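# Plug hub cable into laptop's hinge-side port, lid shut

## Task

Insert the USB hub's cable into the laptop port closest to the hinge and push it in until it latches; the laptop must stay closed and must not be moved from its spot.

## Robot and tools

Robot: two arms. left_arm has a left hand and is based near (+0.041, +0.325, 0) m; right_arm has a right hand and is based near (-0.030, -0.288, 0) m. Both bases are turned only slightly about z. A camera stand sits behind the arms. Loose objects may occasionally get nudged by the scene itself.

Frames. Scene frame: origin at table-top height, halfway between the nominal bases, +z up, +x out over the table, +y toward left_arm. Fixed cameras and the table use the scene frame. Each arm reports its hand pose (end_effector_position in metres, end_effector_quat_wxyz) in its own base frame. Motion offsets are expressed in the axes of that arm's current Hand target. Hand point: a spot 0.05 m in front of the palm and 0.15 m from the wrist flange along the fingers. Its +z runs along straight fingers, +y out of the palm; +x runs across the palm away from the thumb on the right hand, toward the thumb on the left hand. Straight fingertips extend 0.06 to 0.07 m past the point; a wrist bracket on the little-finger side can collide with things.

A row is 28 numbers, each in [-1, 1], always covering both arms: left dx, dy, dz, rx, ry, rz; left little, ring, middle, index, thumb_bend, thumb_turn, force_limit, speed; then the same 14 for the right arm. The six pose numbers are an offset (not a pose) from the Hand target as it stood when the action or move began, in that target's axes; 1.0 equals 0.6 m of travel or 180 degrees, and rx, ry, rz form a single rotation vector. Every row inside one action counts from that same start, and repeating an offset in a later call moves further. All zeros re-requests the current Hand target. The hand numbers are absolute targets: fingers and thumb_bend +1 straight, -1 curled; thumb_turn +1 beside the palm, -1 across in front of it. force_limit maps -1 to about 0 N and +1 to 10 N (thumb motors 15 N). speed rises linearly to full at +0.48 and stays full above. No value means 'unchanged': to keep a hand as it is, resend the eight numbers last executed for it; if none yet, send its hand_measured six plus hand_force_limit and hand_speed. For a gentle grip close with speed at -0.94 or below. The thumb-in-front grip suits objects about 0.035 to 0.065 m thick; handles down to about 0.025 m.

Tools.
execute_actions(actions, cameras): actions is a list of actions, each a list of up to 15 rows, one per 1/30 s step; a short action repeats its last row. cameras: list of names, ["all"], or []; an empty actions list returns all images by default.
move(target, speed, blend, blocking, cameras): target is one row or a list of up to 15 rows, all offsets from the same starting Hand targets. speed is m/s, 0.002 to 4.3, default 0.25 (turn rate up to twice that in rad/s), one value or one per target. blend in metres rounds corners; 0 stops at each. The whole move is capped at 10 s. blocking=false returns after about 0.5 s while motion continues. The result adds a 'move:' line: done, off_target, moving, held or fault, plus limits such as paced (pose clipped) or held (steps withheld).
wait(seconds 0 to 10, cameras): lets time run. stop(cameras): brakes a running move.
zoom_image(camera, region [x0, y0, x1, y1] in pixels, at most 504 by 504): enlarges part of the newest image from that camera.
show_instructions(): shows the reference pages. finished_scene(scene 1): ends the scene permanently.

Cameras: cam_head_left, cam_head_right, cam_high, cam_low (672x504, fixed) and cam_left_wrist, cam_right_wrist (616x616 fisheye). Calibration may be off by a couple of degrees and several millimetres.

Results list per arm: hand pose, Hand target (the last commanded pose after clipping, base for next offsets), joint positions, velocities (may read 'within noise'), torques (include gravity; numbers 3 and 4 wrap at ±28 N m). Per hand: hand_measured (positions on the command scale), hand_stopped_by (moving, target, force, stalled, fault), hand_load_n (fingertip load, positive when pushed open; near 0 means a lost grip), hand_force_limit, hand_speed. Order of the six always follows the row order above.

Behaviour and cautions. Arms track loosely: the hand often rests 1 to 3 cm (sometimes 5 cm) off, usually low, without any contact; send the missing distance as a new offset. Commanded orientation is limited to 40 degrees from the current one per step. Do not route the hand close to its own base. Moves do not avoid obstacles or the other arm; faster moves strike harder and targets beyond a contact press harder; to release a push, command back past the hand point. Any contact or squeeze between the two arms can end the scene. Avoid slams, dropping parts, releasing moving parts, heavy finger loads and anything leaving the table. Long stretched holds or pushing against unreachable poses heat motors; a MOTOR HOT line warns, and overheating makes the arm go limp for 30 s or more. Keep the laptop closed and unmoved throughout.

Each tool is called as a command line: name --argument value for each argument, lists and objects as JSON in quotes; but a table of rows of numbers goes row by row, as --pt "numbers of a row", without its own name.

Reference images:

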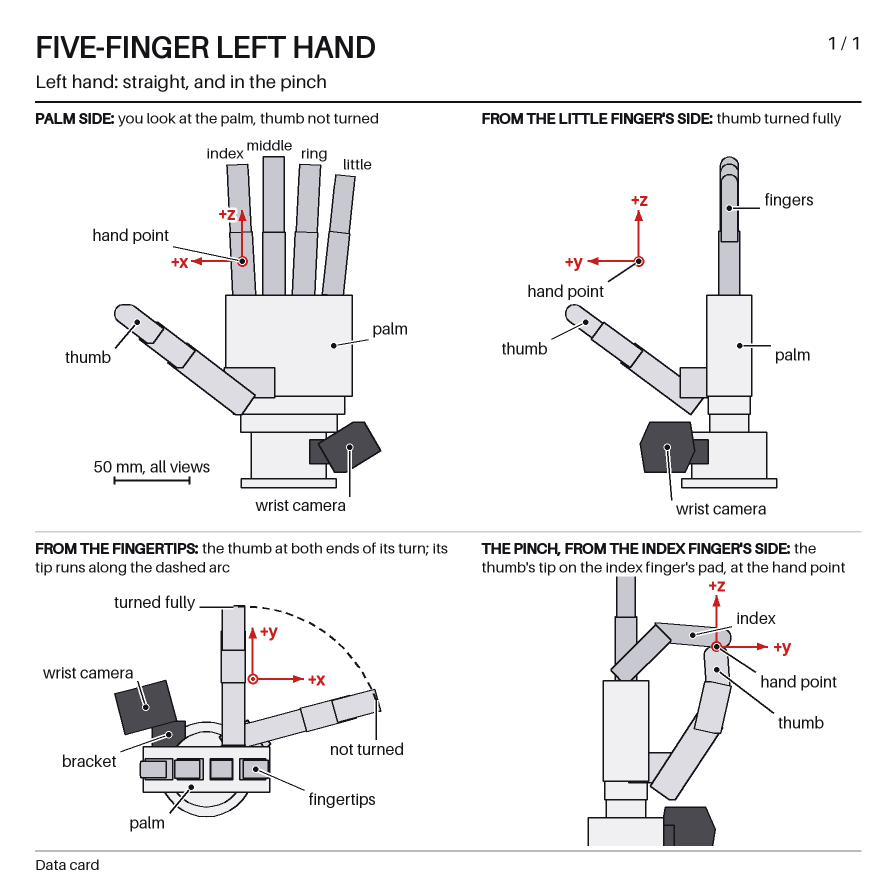

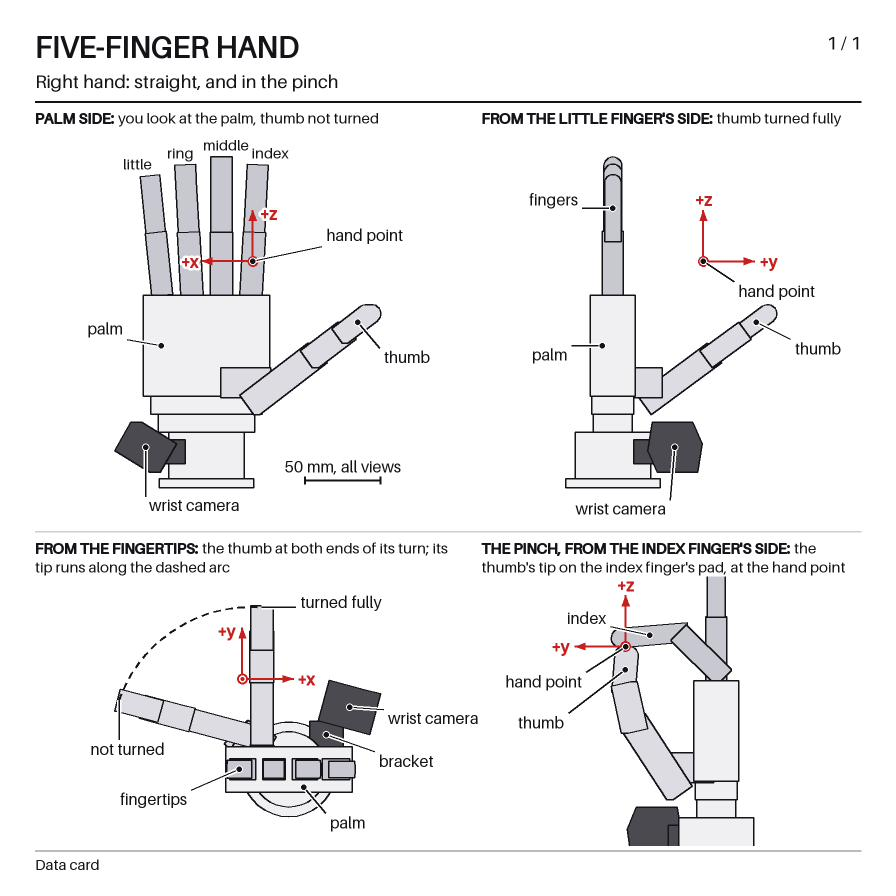

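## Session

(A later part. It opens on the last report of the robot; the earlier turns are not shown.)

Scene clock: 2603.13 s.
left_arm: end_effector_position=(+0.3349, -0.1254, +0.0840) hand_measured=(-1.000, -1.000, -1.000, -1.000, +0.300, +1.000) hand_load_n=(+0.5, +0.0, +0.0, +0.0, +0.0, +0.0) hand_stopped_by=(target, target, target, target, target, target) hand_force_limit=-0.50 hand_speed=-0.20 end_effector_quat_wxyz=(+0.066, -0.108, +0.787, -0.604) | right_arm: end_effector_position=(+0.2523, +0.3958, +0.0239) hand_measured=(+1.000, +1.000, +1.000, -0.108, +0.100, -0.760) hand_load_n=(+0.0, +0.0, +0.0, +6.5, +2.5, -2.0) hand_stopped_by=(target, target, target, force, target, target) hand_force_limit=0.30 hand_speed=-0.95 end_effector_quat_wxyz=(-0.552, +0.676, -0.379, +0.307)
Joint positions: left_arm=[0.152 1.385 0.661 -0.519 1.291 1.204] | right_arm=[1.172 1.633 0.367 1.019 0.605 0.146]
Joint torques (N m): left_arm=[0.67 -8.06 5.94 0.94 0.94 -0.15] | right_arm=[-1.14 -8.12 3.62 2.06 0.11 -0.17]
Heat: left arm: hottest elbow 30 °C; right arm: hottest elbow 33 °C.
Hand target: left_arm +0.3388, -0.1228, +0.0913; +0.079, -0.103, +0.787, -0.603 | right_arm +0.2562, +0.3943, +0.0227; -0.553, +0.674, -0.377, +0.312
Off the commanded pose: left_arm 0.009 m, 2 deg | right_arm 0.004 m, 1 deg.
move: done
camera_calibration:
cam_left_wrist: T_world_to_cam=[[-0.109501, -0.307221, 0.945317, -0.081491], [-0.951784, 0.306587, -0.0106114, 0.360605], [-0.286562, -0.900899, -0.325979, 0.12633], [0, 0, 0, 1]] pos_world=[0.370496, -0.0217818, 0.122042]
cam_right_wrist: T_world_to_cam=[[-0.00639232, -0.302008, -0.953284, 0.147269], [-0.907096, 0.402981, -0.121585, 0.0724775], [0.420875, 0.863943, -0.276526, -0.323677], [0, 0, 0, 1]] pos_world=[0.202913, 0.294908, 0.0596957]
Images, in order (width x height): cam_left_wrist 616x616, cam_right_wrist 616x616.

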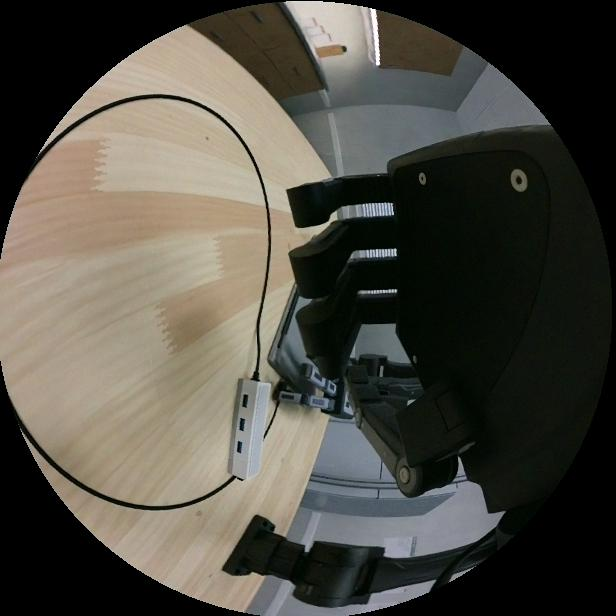

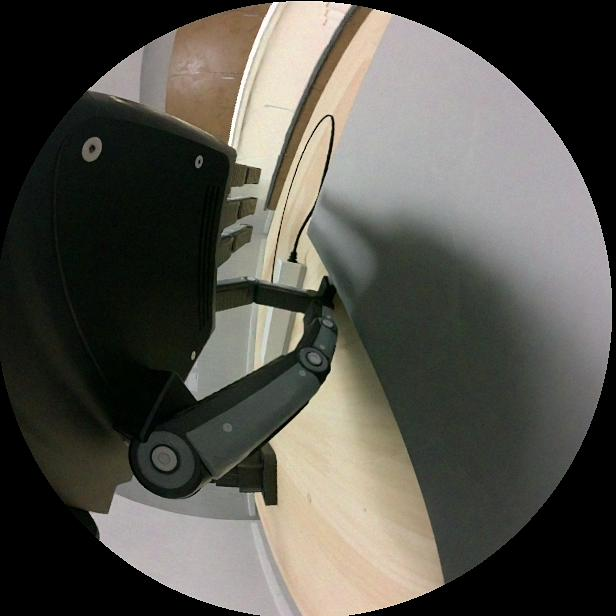

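move --target '[0,0,0,0,0,0,-1,-1,-1,-1,0.3,1,-0.5,-0.2,0.0042,0.0029,0.0002,0,0,0,1,1,1,-0.35,0.1,-0.76,0.3,-0.95]' --speed 0.03 --cameras '["cam_left_wrist","cam_right_wrist"]'

zoom_image --camera "cam_left_wrist" --region '[276, 370, 292, 386]'

zoom_image --camera "cam_right_wrist" --region '[300, 250, 350, 300]'

Scene clock: 2617.20 s.
left_arm: end_effector_position=(+0.3349, -0.1254, +0.0840) hand_measured=(-1.000, -1.000, -1.000, -1.000, +0.300, +1.000) hand_load_n=(+0.0, +0.0, +0.0, +0.0, +0.0, -0.5) hand_stopped_by=(target, target, target, target, target, target) hand_force_limit=-0.50 hand_speed=-0.20 end_effector_quat_wxyz=(+0.066, -0.108, +0.787, -0.604) | right_arm: end_effector_position=(+0.2532, +0.3943, +0.0225) hand_measured=(+1.000, +1.000, +1.000, -0.108, +0.100, -0.760) hand_load_n=(+0.0, +0.0, +0.0, +6.5, +2.5, -2.0) hand_stopped_by=(target, target, target, force, target, target) hand_force_limit=0.30 hand_speed=-0.95 end_effector_quat_wxyz=(-0.553, +0.676, -0.379, +0.306)
Joint positions: left_arm=[0.152 1.385 0.661 -0.519 1.291 1.204] | right_arm=[1.166 1.639 0.363 1.032 0.598 0.145]
Joint torques (N m): left_arm=[0.73 -8.06 5.93 0.95 0.93 -0.14] | right_arm=[-1.44 -8.12 3.52 2.02 0.1 -0.18]
Heat: left arm: hottest elbow 30 °C; right arm: hottest elbow 33 °C.
Hand target: left_arm +0.3388, -0.1228, +0.0913; +0.079, -0.103, +0.787, -0.603 | right_arm +0.2574, +0.3921, +0.0210; -0.553, +0.674, -0.377, +0.312
Off the commanded pose: left_arm 0.009 m, 2 deg | right_arm 0.005 m, 1 deg.
move: done
camera_calibration:
cam_left_wrist: T_world_to_cam=[[-0.109501, -0.307221, 0.945317, -0.081491], [-0.951784, 0.306587, -0.0106114, 0.360605], [-0.286562, -0.900899, -0.325979, 0.12633], [0, 0, 0, 1]] pos_world=[0.370496, -0.0217818, 0.122042]
cam_right_wrist: T_world_to_cam=[[-0.00607084, -0.300271, -0.953835, 0.144809], [-0.907714, 0.401847, -0.120726, 0.0743555], [0.419546, 0.865076, -0.275, -0.323322], [0, 0, 0, 1]] pos_world=[0.204021, 0.293301, 0.0581867]
Images, in order (width x height): cam_left_wrist 616x616, cam_right_wrist 616x616.

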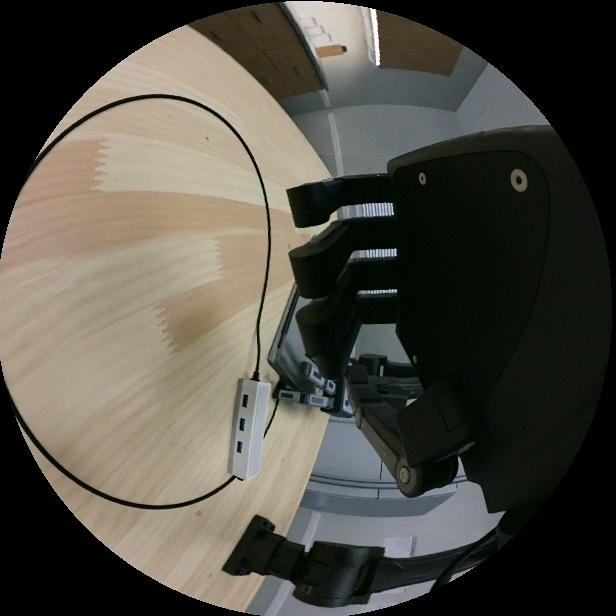

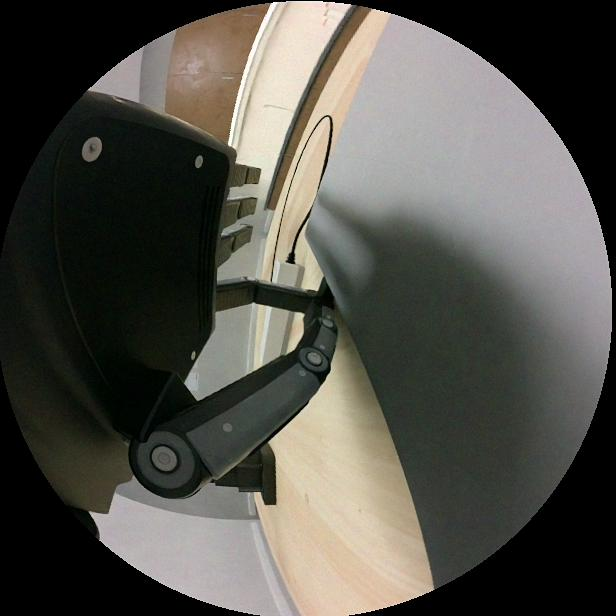

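Scaled by 31.500 from the camera's 616x616 image, which has a finer 880x880 frame.

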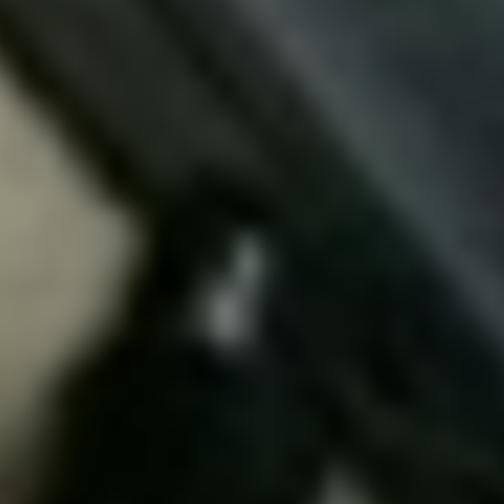

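Scaled by 10.080 from the camera's 616x616 image, which has a finer 880x880 frame.

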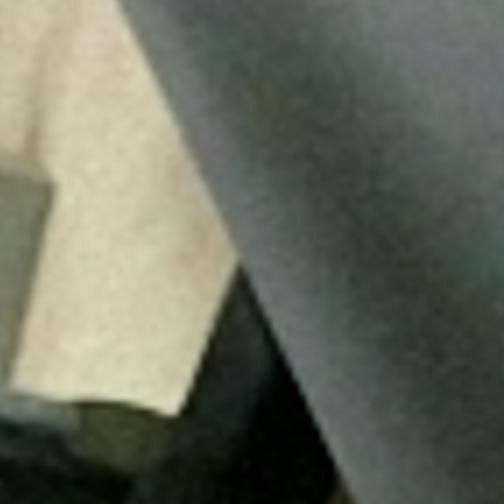

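move --target '[0,0,0,0,0,0,-1,-1,-1,-1,0.3,1,-0.5,-0.2,0.0033,0.0001,-0.0002,0,0,0,1,1,1,-0.35,0.1,-0.76,0.3,-0.95]' --speed 0.03 --cameras '["cam_left_wrist","cam_right_wrist"]'

zoom_image --camera "cam_left_wrist" --region '[276, 370, 292, 386]'

Scene clock: 2627.50 s.
left_arm: end_effector_position=(+0.3349, -0.1254, +0.0840) hand_measured=(-1.000, -1.000, -1.000, -1.000, +0.300, +1.000) hand_load_n=(-0.5, +0.0, +0.0, +0.0, +0.0, +0.0) hand_stopped_by=(target, target, target, target, target, target) hand_force_limit=-0.50 hand_speed=-0.20 end_effector_quat_wxyz=(+0.066, -0.108, +0.787, -0.604) | right_arm: end_effector_position=(+0.2533, +0.3941, +0.0227) hand_measured=(+1.000, +1.000, +1.000, -0.108, +0.100, -0.760) hand_load_n=(+0.0, +0.5, +0.0, +7.0, +2.5, -1.5) hand_stopped_by=(target, target, target, force, target, target) hand_force_limit=0.30 hand_speed=-0.95 end_effector_quat_wxyz=(-0.555, +0.676, -0.378, +0.305)
Joint positions: left_arm=[0.152 1.385 0.661 -0.519 1.291 1.204] | right_arm=[1.163 1.639 0.361 1.036 0.591 0.144]
Joint torques (N m): left_arm=[0.79 -8.06 5.91 0.99 0.95 -0.13] | right_arm=[-1.49 -8.18 3.37 2.06 0.19 -0.2]
Heat: left arm: hottest elbow 30 °C; right arm: hottest elbow 32 °C.
Hand target: left_arm +0.3388, -0.1228, +0.0913; +0.079, -0.103, +0.787, -0.603 | right_arm +0.2583, +0.3904, +0.0210; -0.553, +0.674, -0.377, +0.312
Off the commanded pose: left_arm 0.009 m, 2 deg | right_arm 0.006 m, 1 deg.
move: done
camera_calibration:
cam_left_wrist: T_world_to_cam=[[-0.109501, -0.307221, 0.945317, -0.081491], [-0.951784, 0.306587, -0.0106114, 0.360605], [-0.286562, -0.900899, -0.325979, 0.12633], [0, 0, 0, 1]] pos_world=[0.370496, -0.0217818, 0.122042]
cam_right_wrist: T_world_to_cam=[[-0.00540072, -0.297955, -0.954565, 0.143873], [-0.909253, 0.398774, -0.119327, 0.0760748], [0.416209, 0.867296, -0.27307, -0.323136], [0, 0, 0, 1]] pos_world=[0.204441, 0.292786, 0.0581756]
Images, in order (width x height): cam_left_wrist 616x616, cam_right_wrist 616x616.

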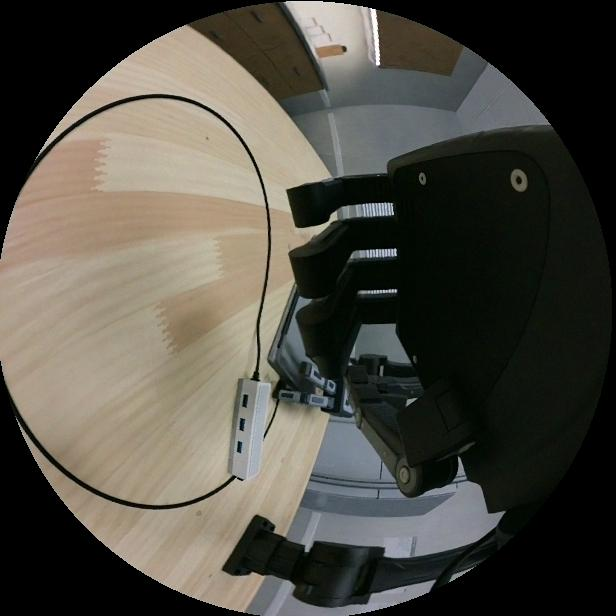

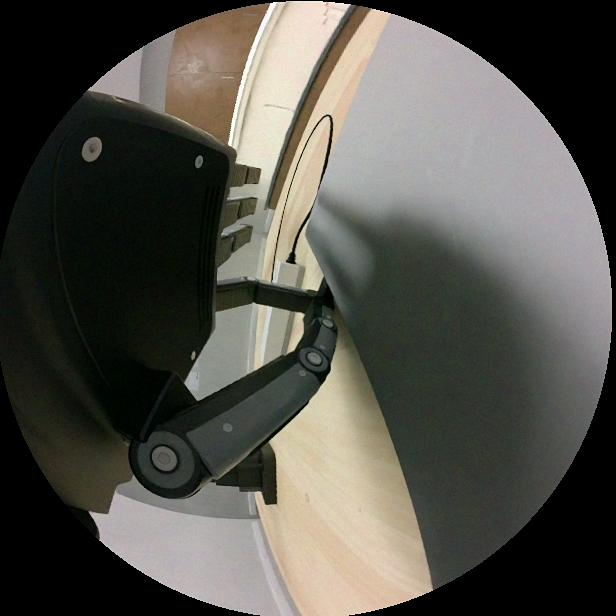

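Scaled by 31.500 from the camera's 616x616 image, which has a finer 880x880 frame.

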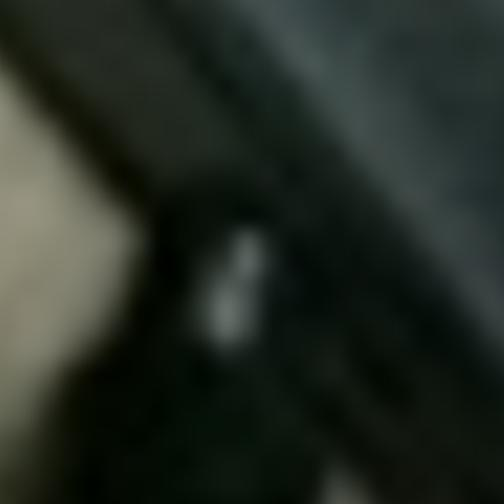

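move --pt "0 0 0 0 0 0 -1 -1 -1 -1 0.3 1 -0.5 -0.2 -0.0113 -0.001 0.0048 0 0 0 1 1 1 -0.35 0.1 -0.76 0.3 -0.95" --pt "0 0 0 0 0 0 -1 -1 -1 -1 0.3 1 -0.5 -0.2 0.002 -0.0007 0.0038 0 0 0 1 1 1 -0.35 0.1 -0.76 0.3 -0.95" --speed 0.03 --cameras '["cam_left_wrist","cam_right_wrist"]'

zoom_image --camera "cam_left_wrist" --region '[276, 370, 292, 386]'

Scene clock: 2639.30 s.
left_arm: end_effector_position=(+0.3349, -0.1254, +0.0840) hand_measured=(-1.000, -1.000, -1.000, -1.000, +0.300, +1.000) hand_load_n=(+0.5, +0.0, +0.0, +0.0, +0.0, -0.5) hand_stopped_by=(target, target, target, target, target, target) hand_force_limit=-0.50 hand_speed=-0.20 end_effector_quat_wxyz=(+0.066, -0.108, +0.787, -0.604) | right_arm: end_effector_position=(+0.2535, +0.3939, +0.0207) hand_measured=(+1.000, +1.000, +1.000, -0.108, +0.100, -0.760) hand_load_n=(+0.0, +0.0, +0.0, +6.5, +3.0, -1.5) hand_stopped_by=(target, target, target, force, target, target) hand_force_limit=0.30 hand_speed=-0.95 end_effector_quat_wxyz=(-0.554, +0.678, -0.377, +0.303)
Joint positions: left_arm=[0.152 1.385 0.661 -0.519 1.291 1.204] | right_arm=[1.158 1.643 0.361 1.036 0.581 0.144]
Joint torques (N m): left_arm=[0.73 -7.88 5.93 0.98 0.93 -0.14] | right_arm=[-2.08 -8.35 3.63 2.07 0.27 -0.21]
Heat: left arm: hottest elbow 30 °C; right arm: hottest elbow 33 °C.
Hand target: left_arm +0.3388, -0.1228, +0.0913; +0.079, -0.103, +0.787, -0.603 | right_arm +0.2609, +0.3905, +0.0210; -0.553, +0.674, -0.377, +0.312
Off the commanded pose: left_arm 0.009 m, 2 deg | right_arm 0.008 m, 1 deg.
move: done
camera_calibration:
cam_left_wrist: T_world_to_cam=[[-0.109501, -0.307221, 0.945317, -0.081491], [-0.951784, 0.306587, -0.0106114, 0.360605], [-0.286562, -0.900899, -0.325979, 0.12633], [0, 0, 0, 1]] pos_world=[0.370496, -0.0217818, 0.122042]
cam_right_wrist: T_world_to_cam=[[-0.00752174, -0.300753, -0.953672, 0.143457], [-0.91173, 0.393779, -0.116993, 0.0787349], [0.410722, 0.868611, -0.277168, -0.322624], [0, 0, 0, 1]] pos_world=[0.205373, 0.292376, 0.0566013]
Images, in order (width x height): cam_left_wrist 616x616, cam_right_wrist 616x616.

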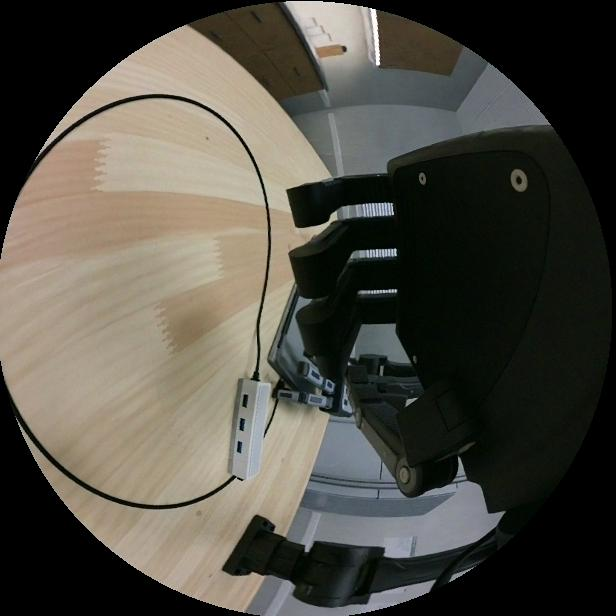

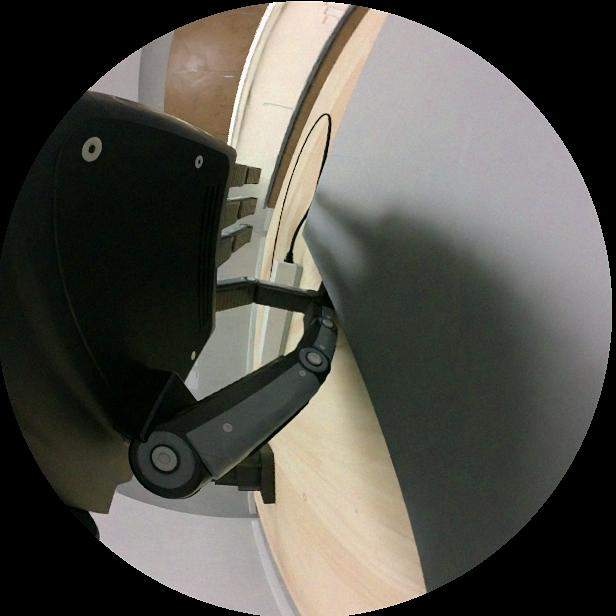

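Scaled by 31.500 from the camera's 616x616 image, which has a finer 880x880 frame.

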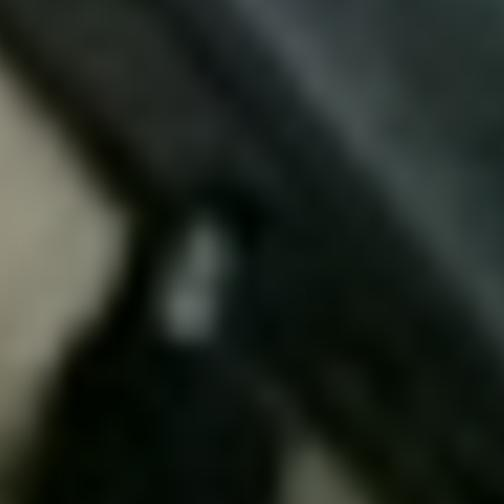

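move --pt "0 0 0 0 0 0 -1 -1 -1 -1 0.3 1 -0.5 -0.2 -0.0209 -0.0249 -0.0034 0 0 0 1 1 1 -0.35 0.1 -0.76 0.3 -0.95" --pt "0 0 0 0 0 0 -1 -1 -1 -1 0.3 1 -0.5 -0.2 -0.0209 -0.0044 0.0006 0 0 0 1 1 1 -0.35 0.1 -0.76 0.3 -0.95" --speed 0.04 --cameras '["cam_left_wrist","cam_right_wrist"]'

zoom_image --camera "cam_left_wrist" --region '[274, 370, 290, 386]'

zoom_image --camera "cam_right_wrist" --region '[300, 250, 350, 300]'

Scene clock: 2656.70 s.
left_arm: end_effector_position=(+0.3349, -0.1254, +0.0840) hand_measured=(-1.000, -1.000, -1.000, -1.000, +0.300, +1.000) hand_load_n=(+0.0, +0.0, +0.0, +0.0, +0.0, +0.0) hand_stopped_by=(target, target, target, target, target, target) hand_force_limit=-0.50 hand_speed=-0.20 end_effector_quat_wxyz=(+0.066, -0.108, +0.787, -0.604) | right_arm: end_effector_position=(+0.2515, +0.3938, +0.0200) hand_measured=(+1.000, +1.000, +1.000, -0.108, +0.100, -0.760) hand_load_n=(+0.0, +0.0, +0.0, +5.5, +2.5, -1.0) hand_stopped_by=(target, target, target, force, target, target) hand_force_limit=0.30 hand_speed=-0.95 end_effector_quat_wxyz=(-0.547, +0.680, -0.378, +0.309)
Joint positions: left_arm=[0.152 1.385 0.661 -0.519 1.291 1.204] | right_arm=[1.173 1.636 0.366 1.009 0.609 0.144]
Joint torques (N m): left_arm=[0.62 -8.06 5.93 0.99 0.94 -0.14] | right_arm=[-0.26 -8.06 5.19 2 0.41 -0.14]
Heat: left arm: hottest elbow 30 °C; right arm: hottest elbow 33 °C.
Hand target: left_arm +0.3388, -0.1228, +0.0913; +0.079, -0.103, +0.787, -0.603 | right_arm +0.2550, +0.4017, +0.0234; -0.553, +0.674, -0.377, +0.312
Off the commanded pose: left_arm 0.009 m, 2 deg | right_arm 0.009 m, 1 deg.
move: done
camera_calibration:
cam_left_wrist: T_world_to_cam=[[-0.109501, -0.307221, 0.945317, -0.081491], [-0.951784, 0.306587, -0.0106114, 0.360605], [-0.286562, -0.900899, -0.325979, 0.12633], [0, 0, 0, 1]] pos_world=[0.370496, -0.0217818, 0.122042]
cam_right_wrist: T_world_to_cam=[[-0.0106487, -0.315889, -0.948736, 0.149317], [-0.906949, 0.402614, -0.123874, 0.0722314], [0.421105, 0.859137, -0.290782, -0.320613], [0, 0, 0, 1]] pos_world=[0.202112, 0.293536, 0.0573813]
Images, in order (width x height): cam_left_wrist 616x616, cam_right_wrist 616x616.

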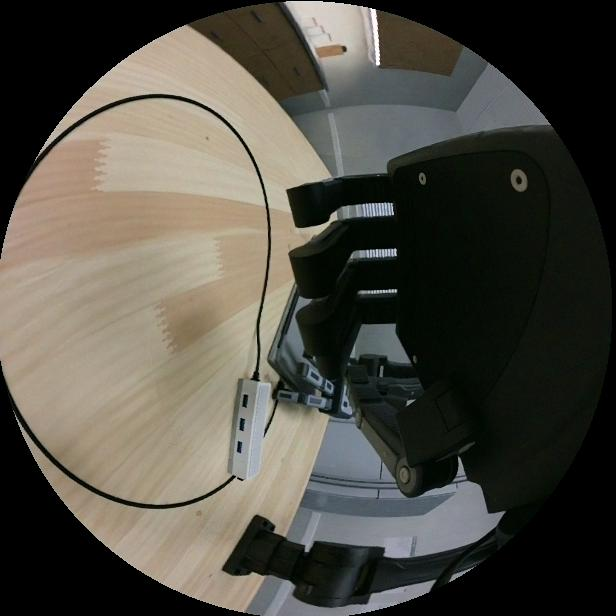

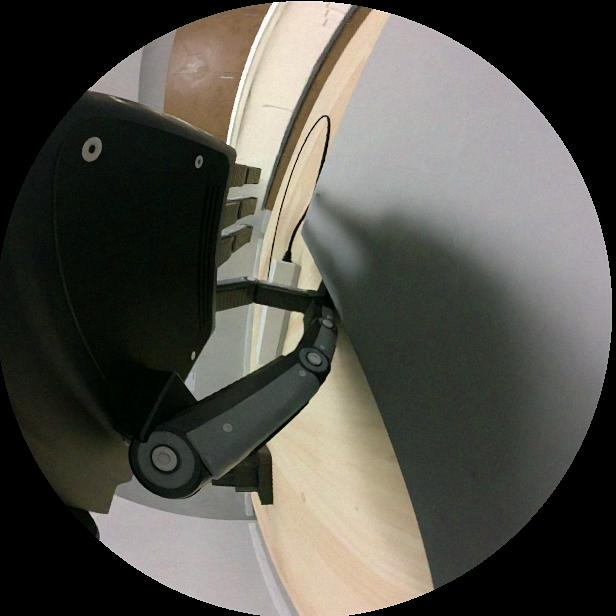

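Scaled by 31.500 from the camera's 616x616 image, which has a finer 880x880 frame.

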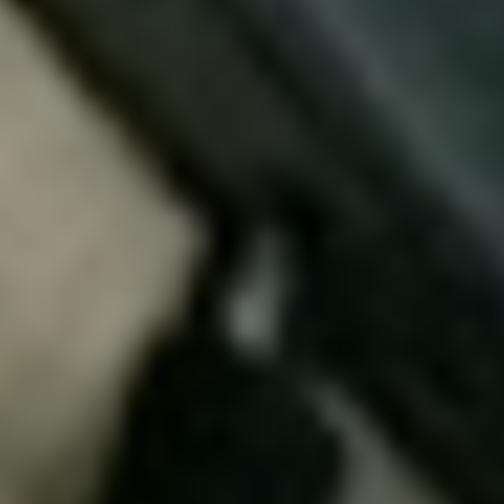

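Scaled by 10.080 from the camera's 616x616 image, which has a finer 880x880 frame.

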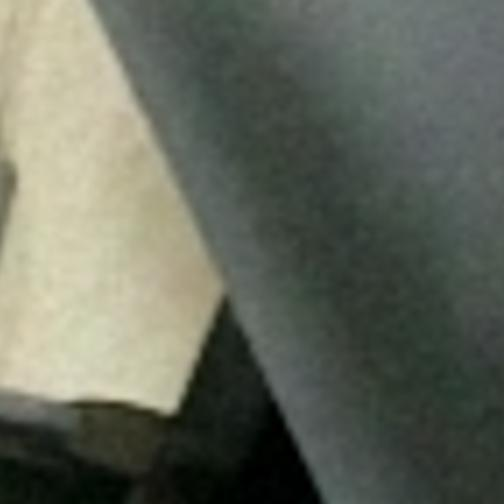

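move --target '[0,0,0,0,0,0,-1,-1,-1,-1,0.3,1,-0.5,-0.2,-0.0067,-0.0001,0.0005,0,0,0,1,1,1,-0.35,0.1,-0.76,0.3,-0.95]' --speed 0.03 --cameras '["cam_left_wrist","cam_right_wrist"]'

zoom_image --camera "cam_left_wrist" --region '[274, 370, 290, 386]'

zoom_image --camera "cam_right_wrist" --region '[300, 250, 350, 300]'

Scene clock: 2685.50 s.
left_arm: end_effector_position=(+0.3349, -0.1254, +0.0840) hand_measured=(-1.000, -1.000, -1.000, -1.000, +0.300, +1.000) hand_load_n=(+0.0, +0.5, +0.0, +0.0, +0.0, -0.5) hand_stopped_by=(target, target, target, target, target, target) hand_force_limit=-0.50 hand_speed=-0.20 end_effector_quat_wxyz=(+0.066, -0.108, +0.787, -0.604) | right_arm: end_effector_position=(+0.2515, +0.3942, +0.0199) hand_measured=(+1.000, +1.000, +1.000, -0.108, +0.100, -0.760) hand_load_n=(+0.0, -0.5, +0.0, +5.0, +3.0, -1.5) hand_stopped_by=(target, target, target, force, target, target) hand_force_limit=0.30 hand_speed=-0.95 end_effector_quat_wxyz=(-0.546, +0.679, -0.380, +0.312)
Joint positions: left_arm=[0.152 1.385 0.661 -0.519 1.291 1.204] | right_arm=[1.179 1.638 0.368 1.009 0.621 0.144]
Joint torques (N m): left_arm=[0.73 -8.23 5.94 0.98 0.94 -0.14] | right_arm=[0.15 -7.82 5.56 1.8 0.28 -0.11]
Heat: left arm: hottest elbow 30 °C; right arm: hottest elbow 33 °C.
Hand target: left_arm +0.3388, -0.1228, +0.0913; +0.079, -0.103, +0.787, -0.603 | right_arm +0.2532, +0.4053, +0.0234; -0.553, +0.674, -0.377, +0.312
Off the commanded pose: left_arm 0.009 m, 2 deg | right_arm 0.012 m, 1 deg.
move: off_target (right_arm)
camera_calibration:
cam_left_wrist: T_world_to_cam=[[-0.109501, -0.307221, 0.945317, -0.081491], [-0.951784, 0.306587, -0.0106114, 0.360605], [-0.286562, -0.900899, -0.325979, 0.12633], [0, 0, 0, 1]] pos_world=[0.370496, -0.0217818, 0.122042]
cam_right_wrist: T_world_to_cam=[[-0.00988021, -0.317069, -0.948351, 0.149704], [-0.903812, 0.40859, -0.127191, 0.0689795], [0.427815, 0.855875, -0.290608, -0.321281], [0, 0, 0, 1]] pos_world=[0.201272, 0.294258, 0.057379]
Images, in order (width x height): cam_left_wrist 616x616, cam_right_wrist 616x616.

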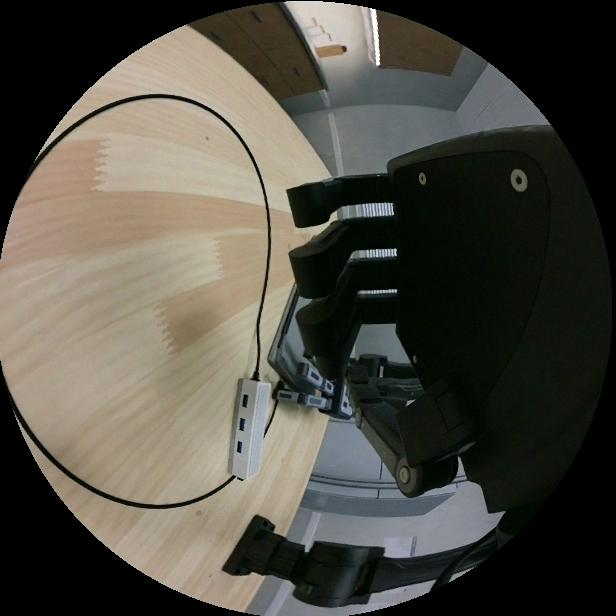

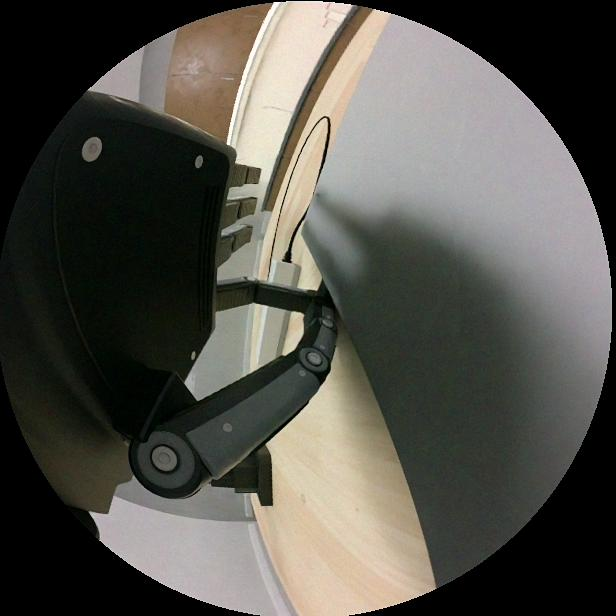

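Scaled by 31.500 from the camera's 616x616 image, which has a finer 880x880 frame.

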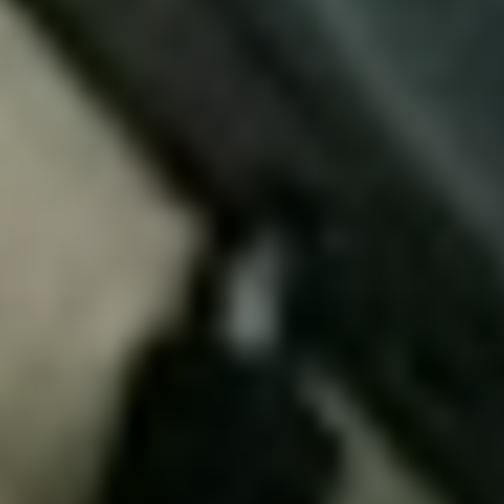

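Scaled by 10.080 from the camera's 616x616 image, which has a finer 880x880 frame.

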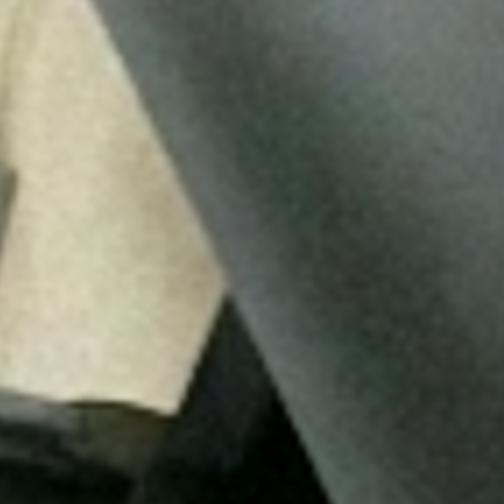

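zoom_image --camera "cam_right_wrist" --region '[260, 230, 400, 370]'

zoom_image --camera "cam_left_wrist" --region '[250, 340, 370, 460]'

Scaled by 3.600 from the camera's 616x616 image, which has a finer 880x880 frame.

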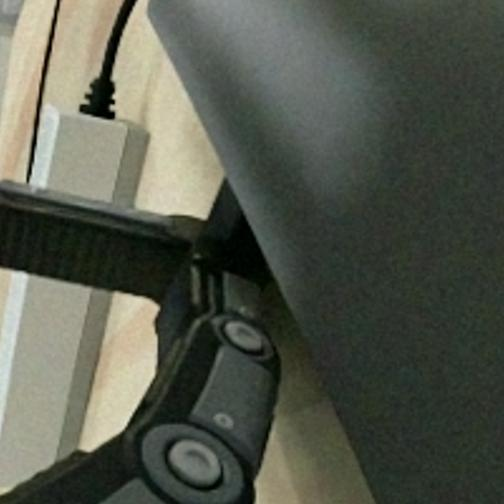

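Scaled by 4.200 from the camera's 616x616 image, which has a finer 880x880 frame.

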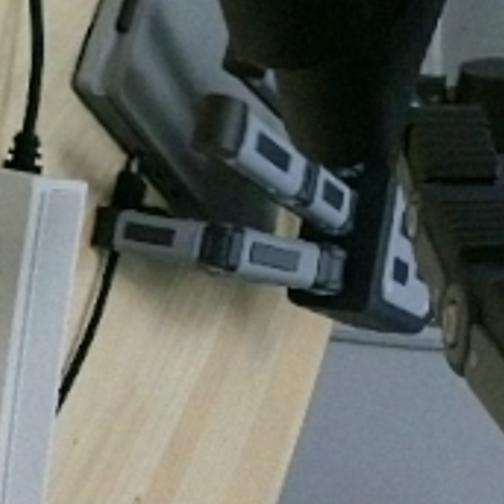

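move --target '[0,0,0,0,0,0,-1,-1,-1,-1,0.3,1,-0.5,-0.2,-0.0100,-0.0002,0.0008,0,0,0,1,1,1,-0.35,0.1,-0.76,0.3,-0.95]' --speed 0.03 --cameras '["cam_left_wrist","cam_right_wrist"]'

zoom_image --camera "cam_left_wrist" --region '[274, 366, 294, 386]'

zoom_image --camera "cam_right_wrist" --region '[300, 250, 350, 300]'

Scene clock: 2715.60 s.
left_arm: end_effector_position=(+0.3349, -0.1254, +0.0840) hand_measured=(-1.000, -1.000, -1.000, -1.000, +0.300, +1.000) hand_load_n=(+0.0, +0.0, +0.0, +0.0, +0.0, -0.5) hand_stopped_by=(target, target, target, target, target, target) hand_force_limit=-0.50 hand_speed=-0.20 end_effector_quat_wxyz=(+0.066, -0.108, +0.787, -0.604) | right_arm: end_effector_position=(+0.2494, +0.3991, +0.0202) hand_measured=(+1.000, +1.000, +1.000, -0.108, +0.100, -0.760) hand_load_n=(+0.0, -0.5, +0.0, +5.5, +2.5, -1.5) hand_stopped_by=(target, target, target, force, target, target) hand_force_limit=0.30 hand_speed=-0.95 end_effector_quat_wxyz=(-0.547, +0.678, -0.379, +0.314)
Joint positions: left_arm=[0.152 1.385 0.661 -0.519 1.291 1.204] | right_arm=[1.192 1.646 0.378 1.009 0.636 0.144]
Joint torques (N m): left_arm=[0.73 -8 5.96 1.01 0.95 -0.14] | right_arm=[0.21 -8.41 5.71 1.5 0.28 -0.08]
Heat: left arm: hottest elbow 30 °C; right arm: hottest elbow 33 °C.
Hand target: left_arm +0.3388, -0.1228, +0.0913; +0.079, -0.103, +0.787, -0.603 | right_arm +0.2506, +0.4106, +0.0235; -0.553, +0.674, -0.377, +0.312
Off the commanded pose: left_arm 0.009 m, 2 deg | right_arm 0.012 m, 1 deg.
move: off_target (right_arm)
camera_calibration:
cam_left_wrist: T_world_to_cam=[[-0.109501, -0.307221, 0.945317, -0.081491], [-0.951784, 0.306587, -0.0106114, 0.360605], [-0.286562, -0.900899, -0.325979, 0.12633], [0, 0, 0, 1]] pos_world=[0.370496, -0.0217818, 0.122042]
cam_right_wrist: T_world_to_cam=[[-0.00606851, -0.316625, -0.948532, 0.150341], [-0.903185, 0.408868, -0.130704, 0.0649735], [0.429208, 0.855907, -0.288452, -0.324944], [0, 0, 0, 1]] pos_world=[0.199064, 0.299158, 0.0573647]
Images, in order (width x height): cam_left_wrist 616x616, cam_right_wrist 616x616.

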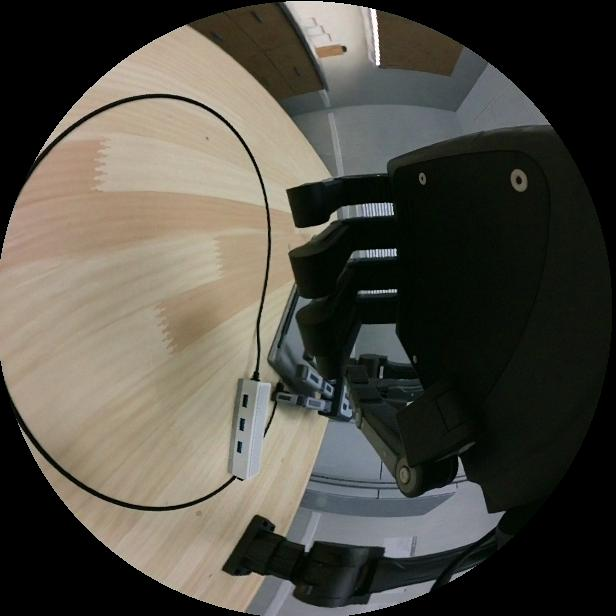

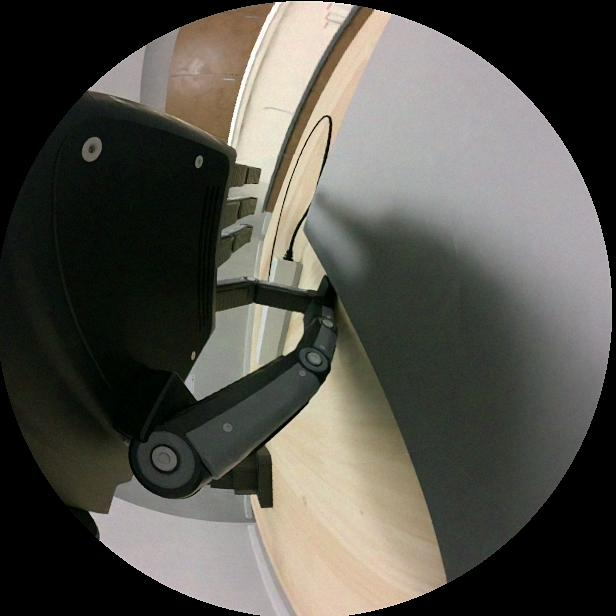

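Scaled by 25.200 from the camera's 616x616 image, which has a finer 880x880 frame.

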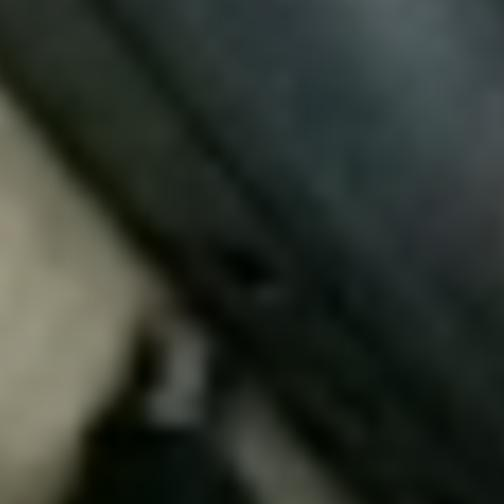

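Scaled by 10.080 from the camera's 616x616 image, which has a finer 880x880 frame.

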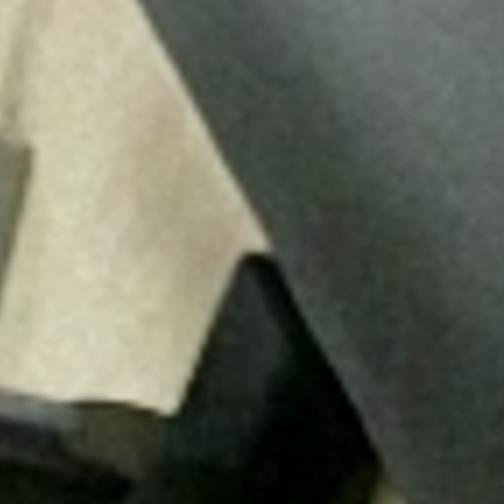

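move --pt "0 0 0 0 0 0 -1 -1 -1 -1 0.3 1 -0.5 -0.2 0.0207 -0.0301 -0.006 0 0 0 1 1 1 -0.35 0.1 -0.76 0.3 -0.95" --pt "0 0 0 0 0 0 -1 -1 -1 -1 0.3 1 -0.5 -0.2 0.0206 -0.0015 -0.0004 0 0 0 1 1 1 -0.35 0.1 -0.76 0.3 -0.95" --speed 0.04 --cameras '["cam_left_wrist","cam_right_wrist"]'

zoom_image --camera "cam_left_wrist" --region '[274, 366, 294, 386]'

zoom_image --camera "cam_right_wrist" --region '[300, 250, 350, 300]'

Scene clock: 2752.47 s.
left_arm: end_effector_position=(+0.3349, -0.1254, +0.0840) hand_measured=(-1.000, -1.000, -1.000, -1.000, +0.300, +1.000) hand_load_n=(+0.0, +0.0, +0.0, +0.0, +0.5, -0.5) hand_stopped_by=(target, target, target, target, target, target) hand_force_limit=-0.50 hand_speed=-0.20 end_effector_quat_wxyz=(+0.066, -0.108, +0.787, -0.604) | right_arm: end_effector_position=(+0.2528, +0.3994, +0.0245) hand_measured=(+1.000, +1.000, +1.000, -0.110, +0.100, -0.760) hand_load_n=(+0.0, +0.0, +0.0, +0.0, +0.0, +0.0) hand_stopped_by=(target, target, target, force, target, target) hand_force_limit=0.30 hand_speed=-0.95 end_effector_quat_wxyz=(-0.551, +0.677, -0.378, +0.309)
Joint positions: left_arm=[0.152 1.385 0.661 -0.519 1.291 1.204] | right_arm=[1.176 1.632 0.378 1.004 0.61 0.144]
Joint torques (N m): left_arm=[0.67 -8 5.93 0.98 0.94 -0.14] | right_arm=[-1.08 -8.29 3.99 2.19 0.09 -0.15]
Heat: left arm: hottest elbow 30 °C; right arm: hottest elbow 33 °C.
Hand target: left_arm +0.3388, -0.1228, +0.0913; +0.079, -0.103, +0.787, -0.603 | right_arm +0.2570, +0.4000, +0.0244; -0.553, +0.674, -0.377, +0.312
Off the commanded pose: left_arm 0.009 m, 2 deg | right_arm 0.004 m, 1 deg.
move: done
camera_calibration:
cam_left_wrist: T_world_to_cam=[[-0.109501, -0.307221, 0.945317, -0.081491], [-0.951784, 0.306587, -0.0106114, 0.360605], [-0.286562, -0.900899, -0.325979, 0.12633], [0, 0, 0, 1]] pos_world=[0.370496, -0.0217818, 0.122042]
cam_right_wrist: T_world_to_cam=[[-0.00610312, -0.306972, -0.951699, 0.150791], [-0.906918, 0.40263, -0.124053, 0.0716991], [0.421263, 0.862356, -0.280856, -0.32608], [0, 0, 0, 1]] pos_world=[0.203311, 0.298617, 0.060821]
Images, in order (width x height): cam_left_wrist 616x616, cam_right_wrist 616x616.

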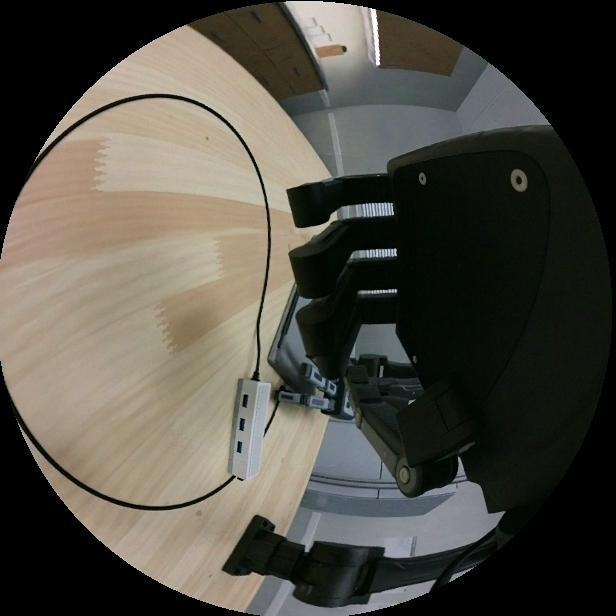

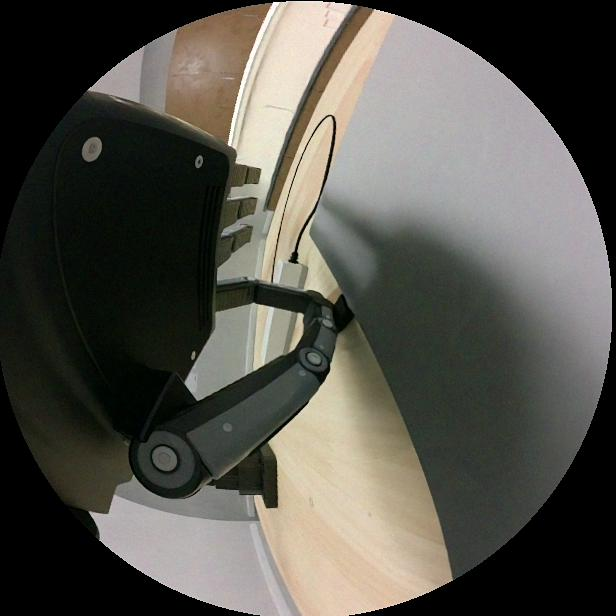

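Scaled by 25.200 from the camera's 616x616 image, which has a finer 880x880 frame.

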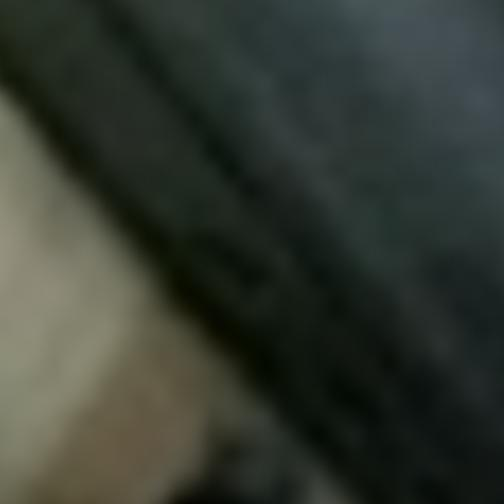

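Scaled by 10.080 from the camera's 616x616 image, which has a finer 880x880 frame.

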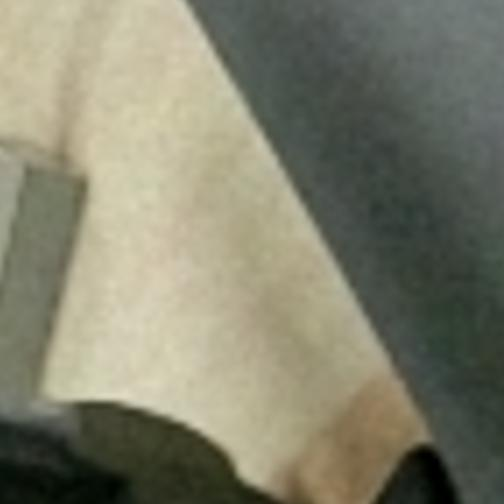

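zoom_image --camera "cam_right_wrist" --region '[290, 260, 390, 360]'

zoom_image --camera "cam_left_wrist" --region '[260, 360, 320, 420]'

Scaled by 5.040 from the camera's 616x616 image, which has a finer 880x880 frame.

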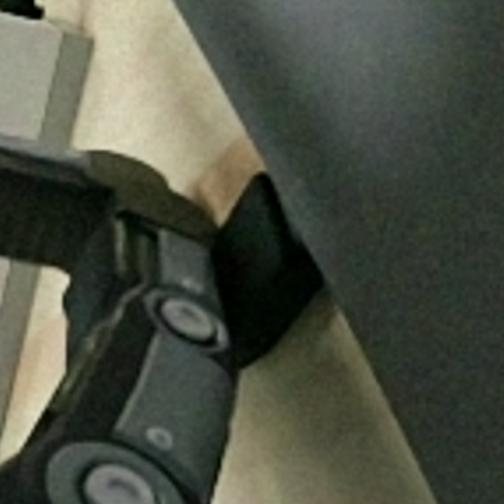

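Scaled by 8.400 from the camera's 616x616 image, which has a finer 880x880 frame.

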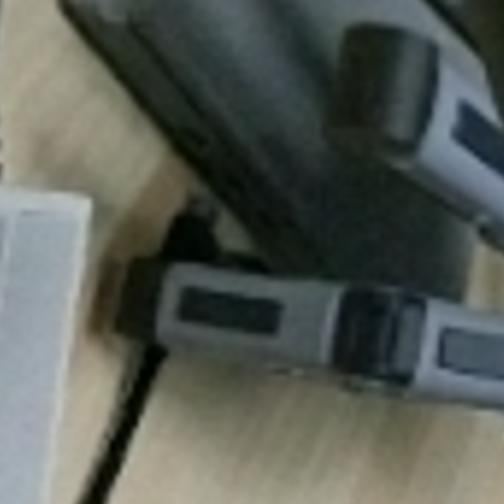

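zoom_image --camera "cam_right_wrist" --region '[320, 285, 364, 335]'

zoom_image --camera "cam_left_wrist" --region '[270, 372, 298, 400]'

Scaled by 10.080 from the camera's 616x616 image, which has a finer 880x880 frame.

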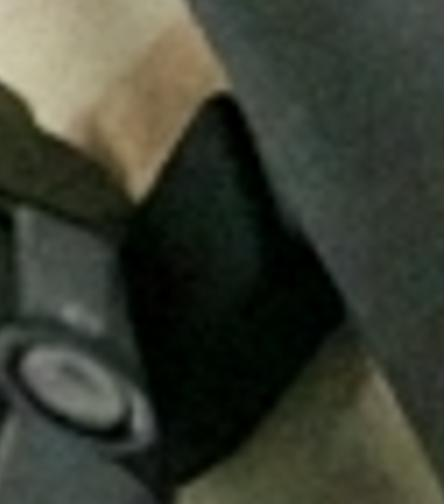

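Scaled by 18.000 from the camera's 616x616 image, which has a finer 880x880 frame.

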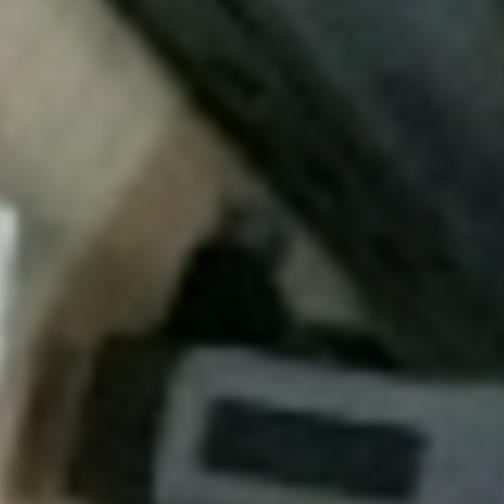

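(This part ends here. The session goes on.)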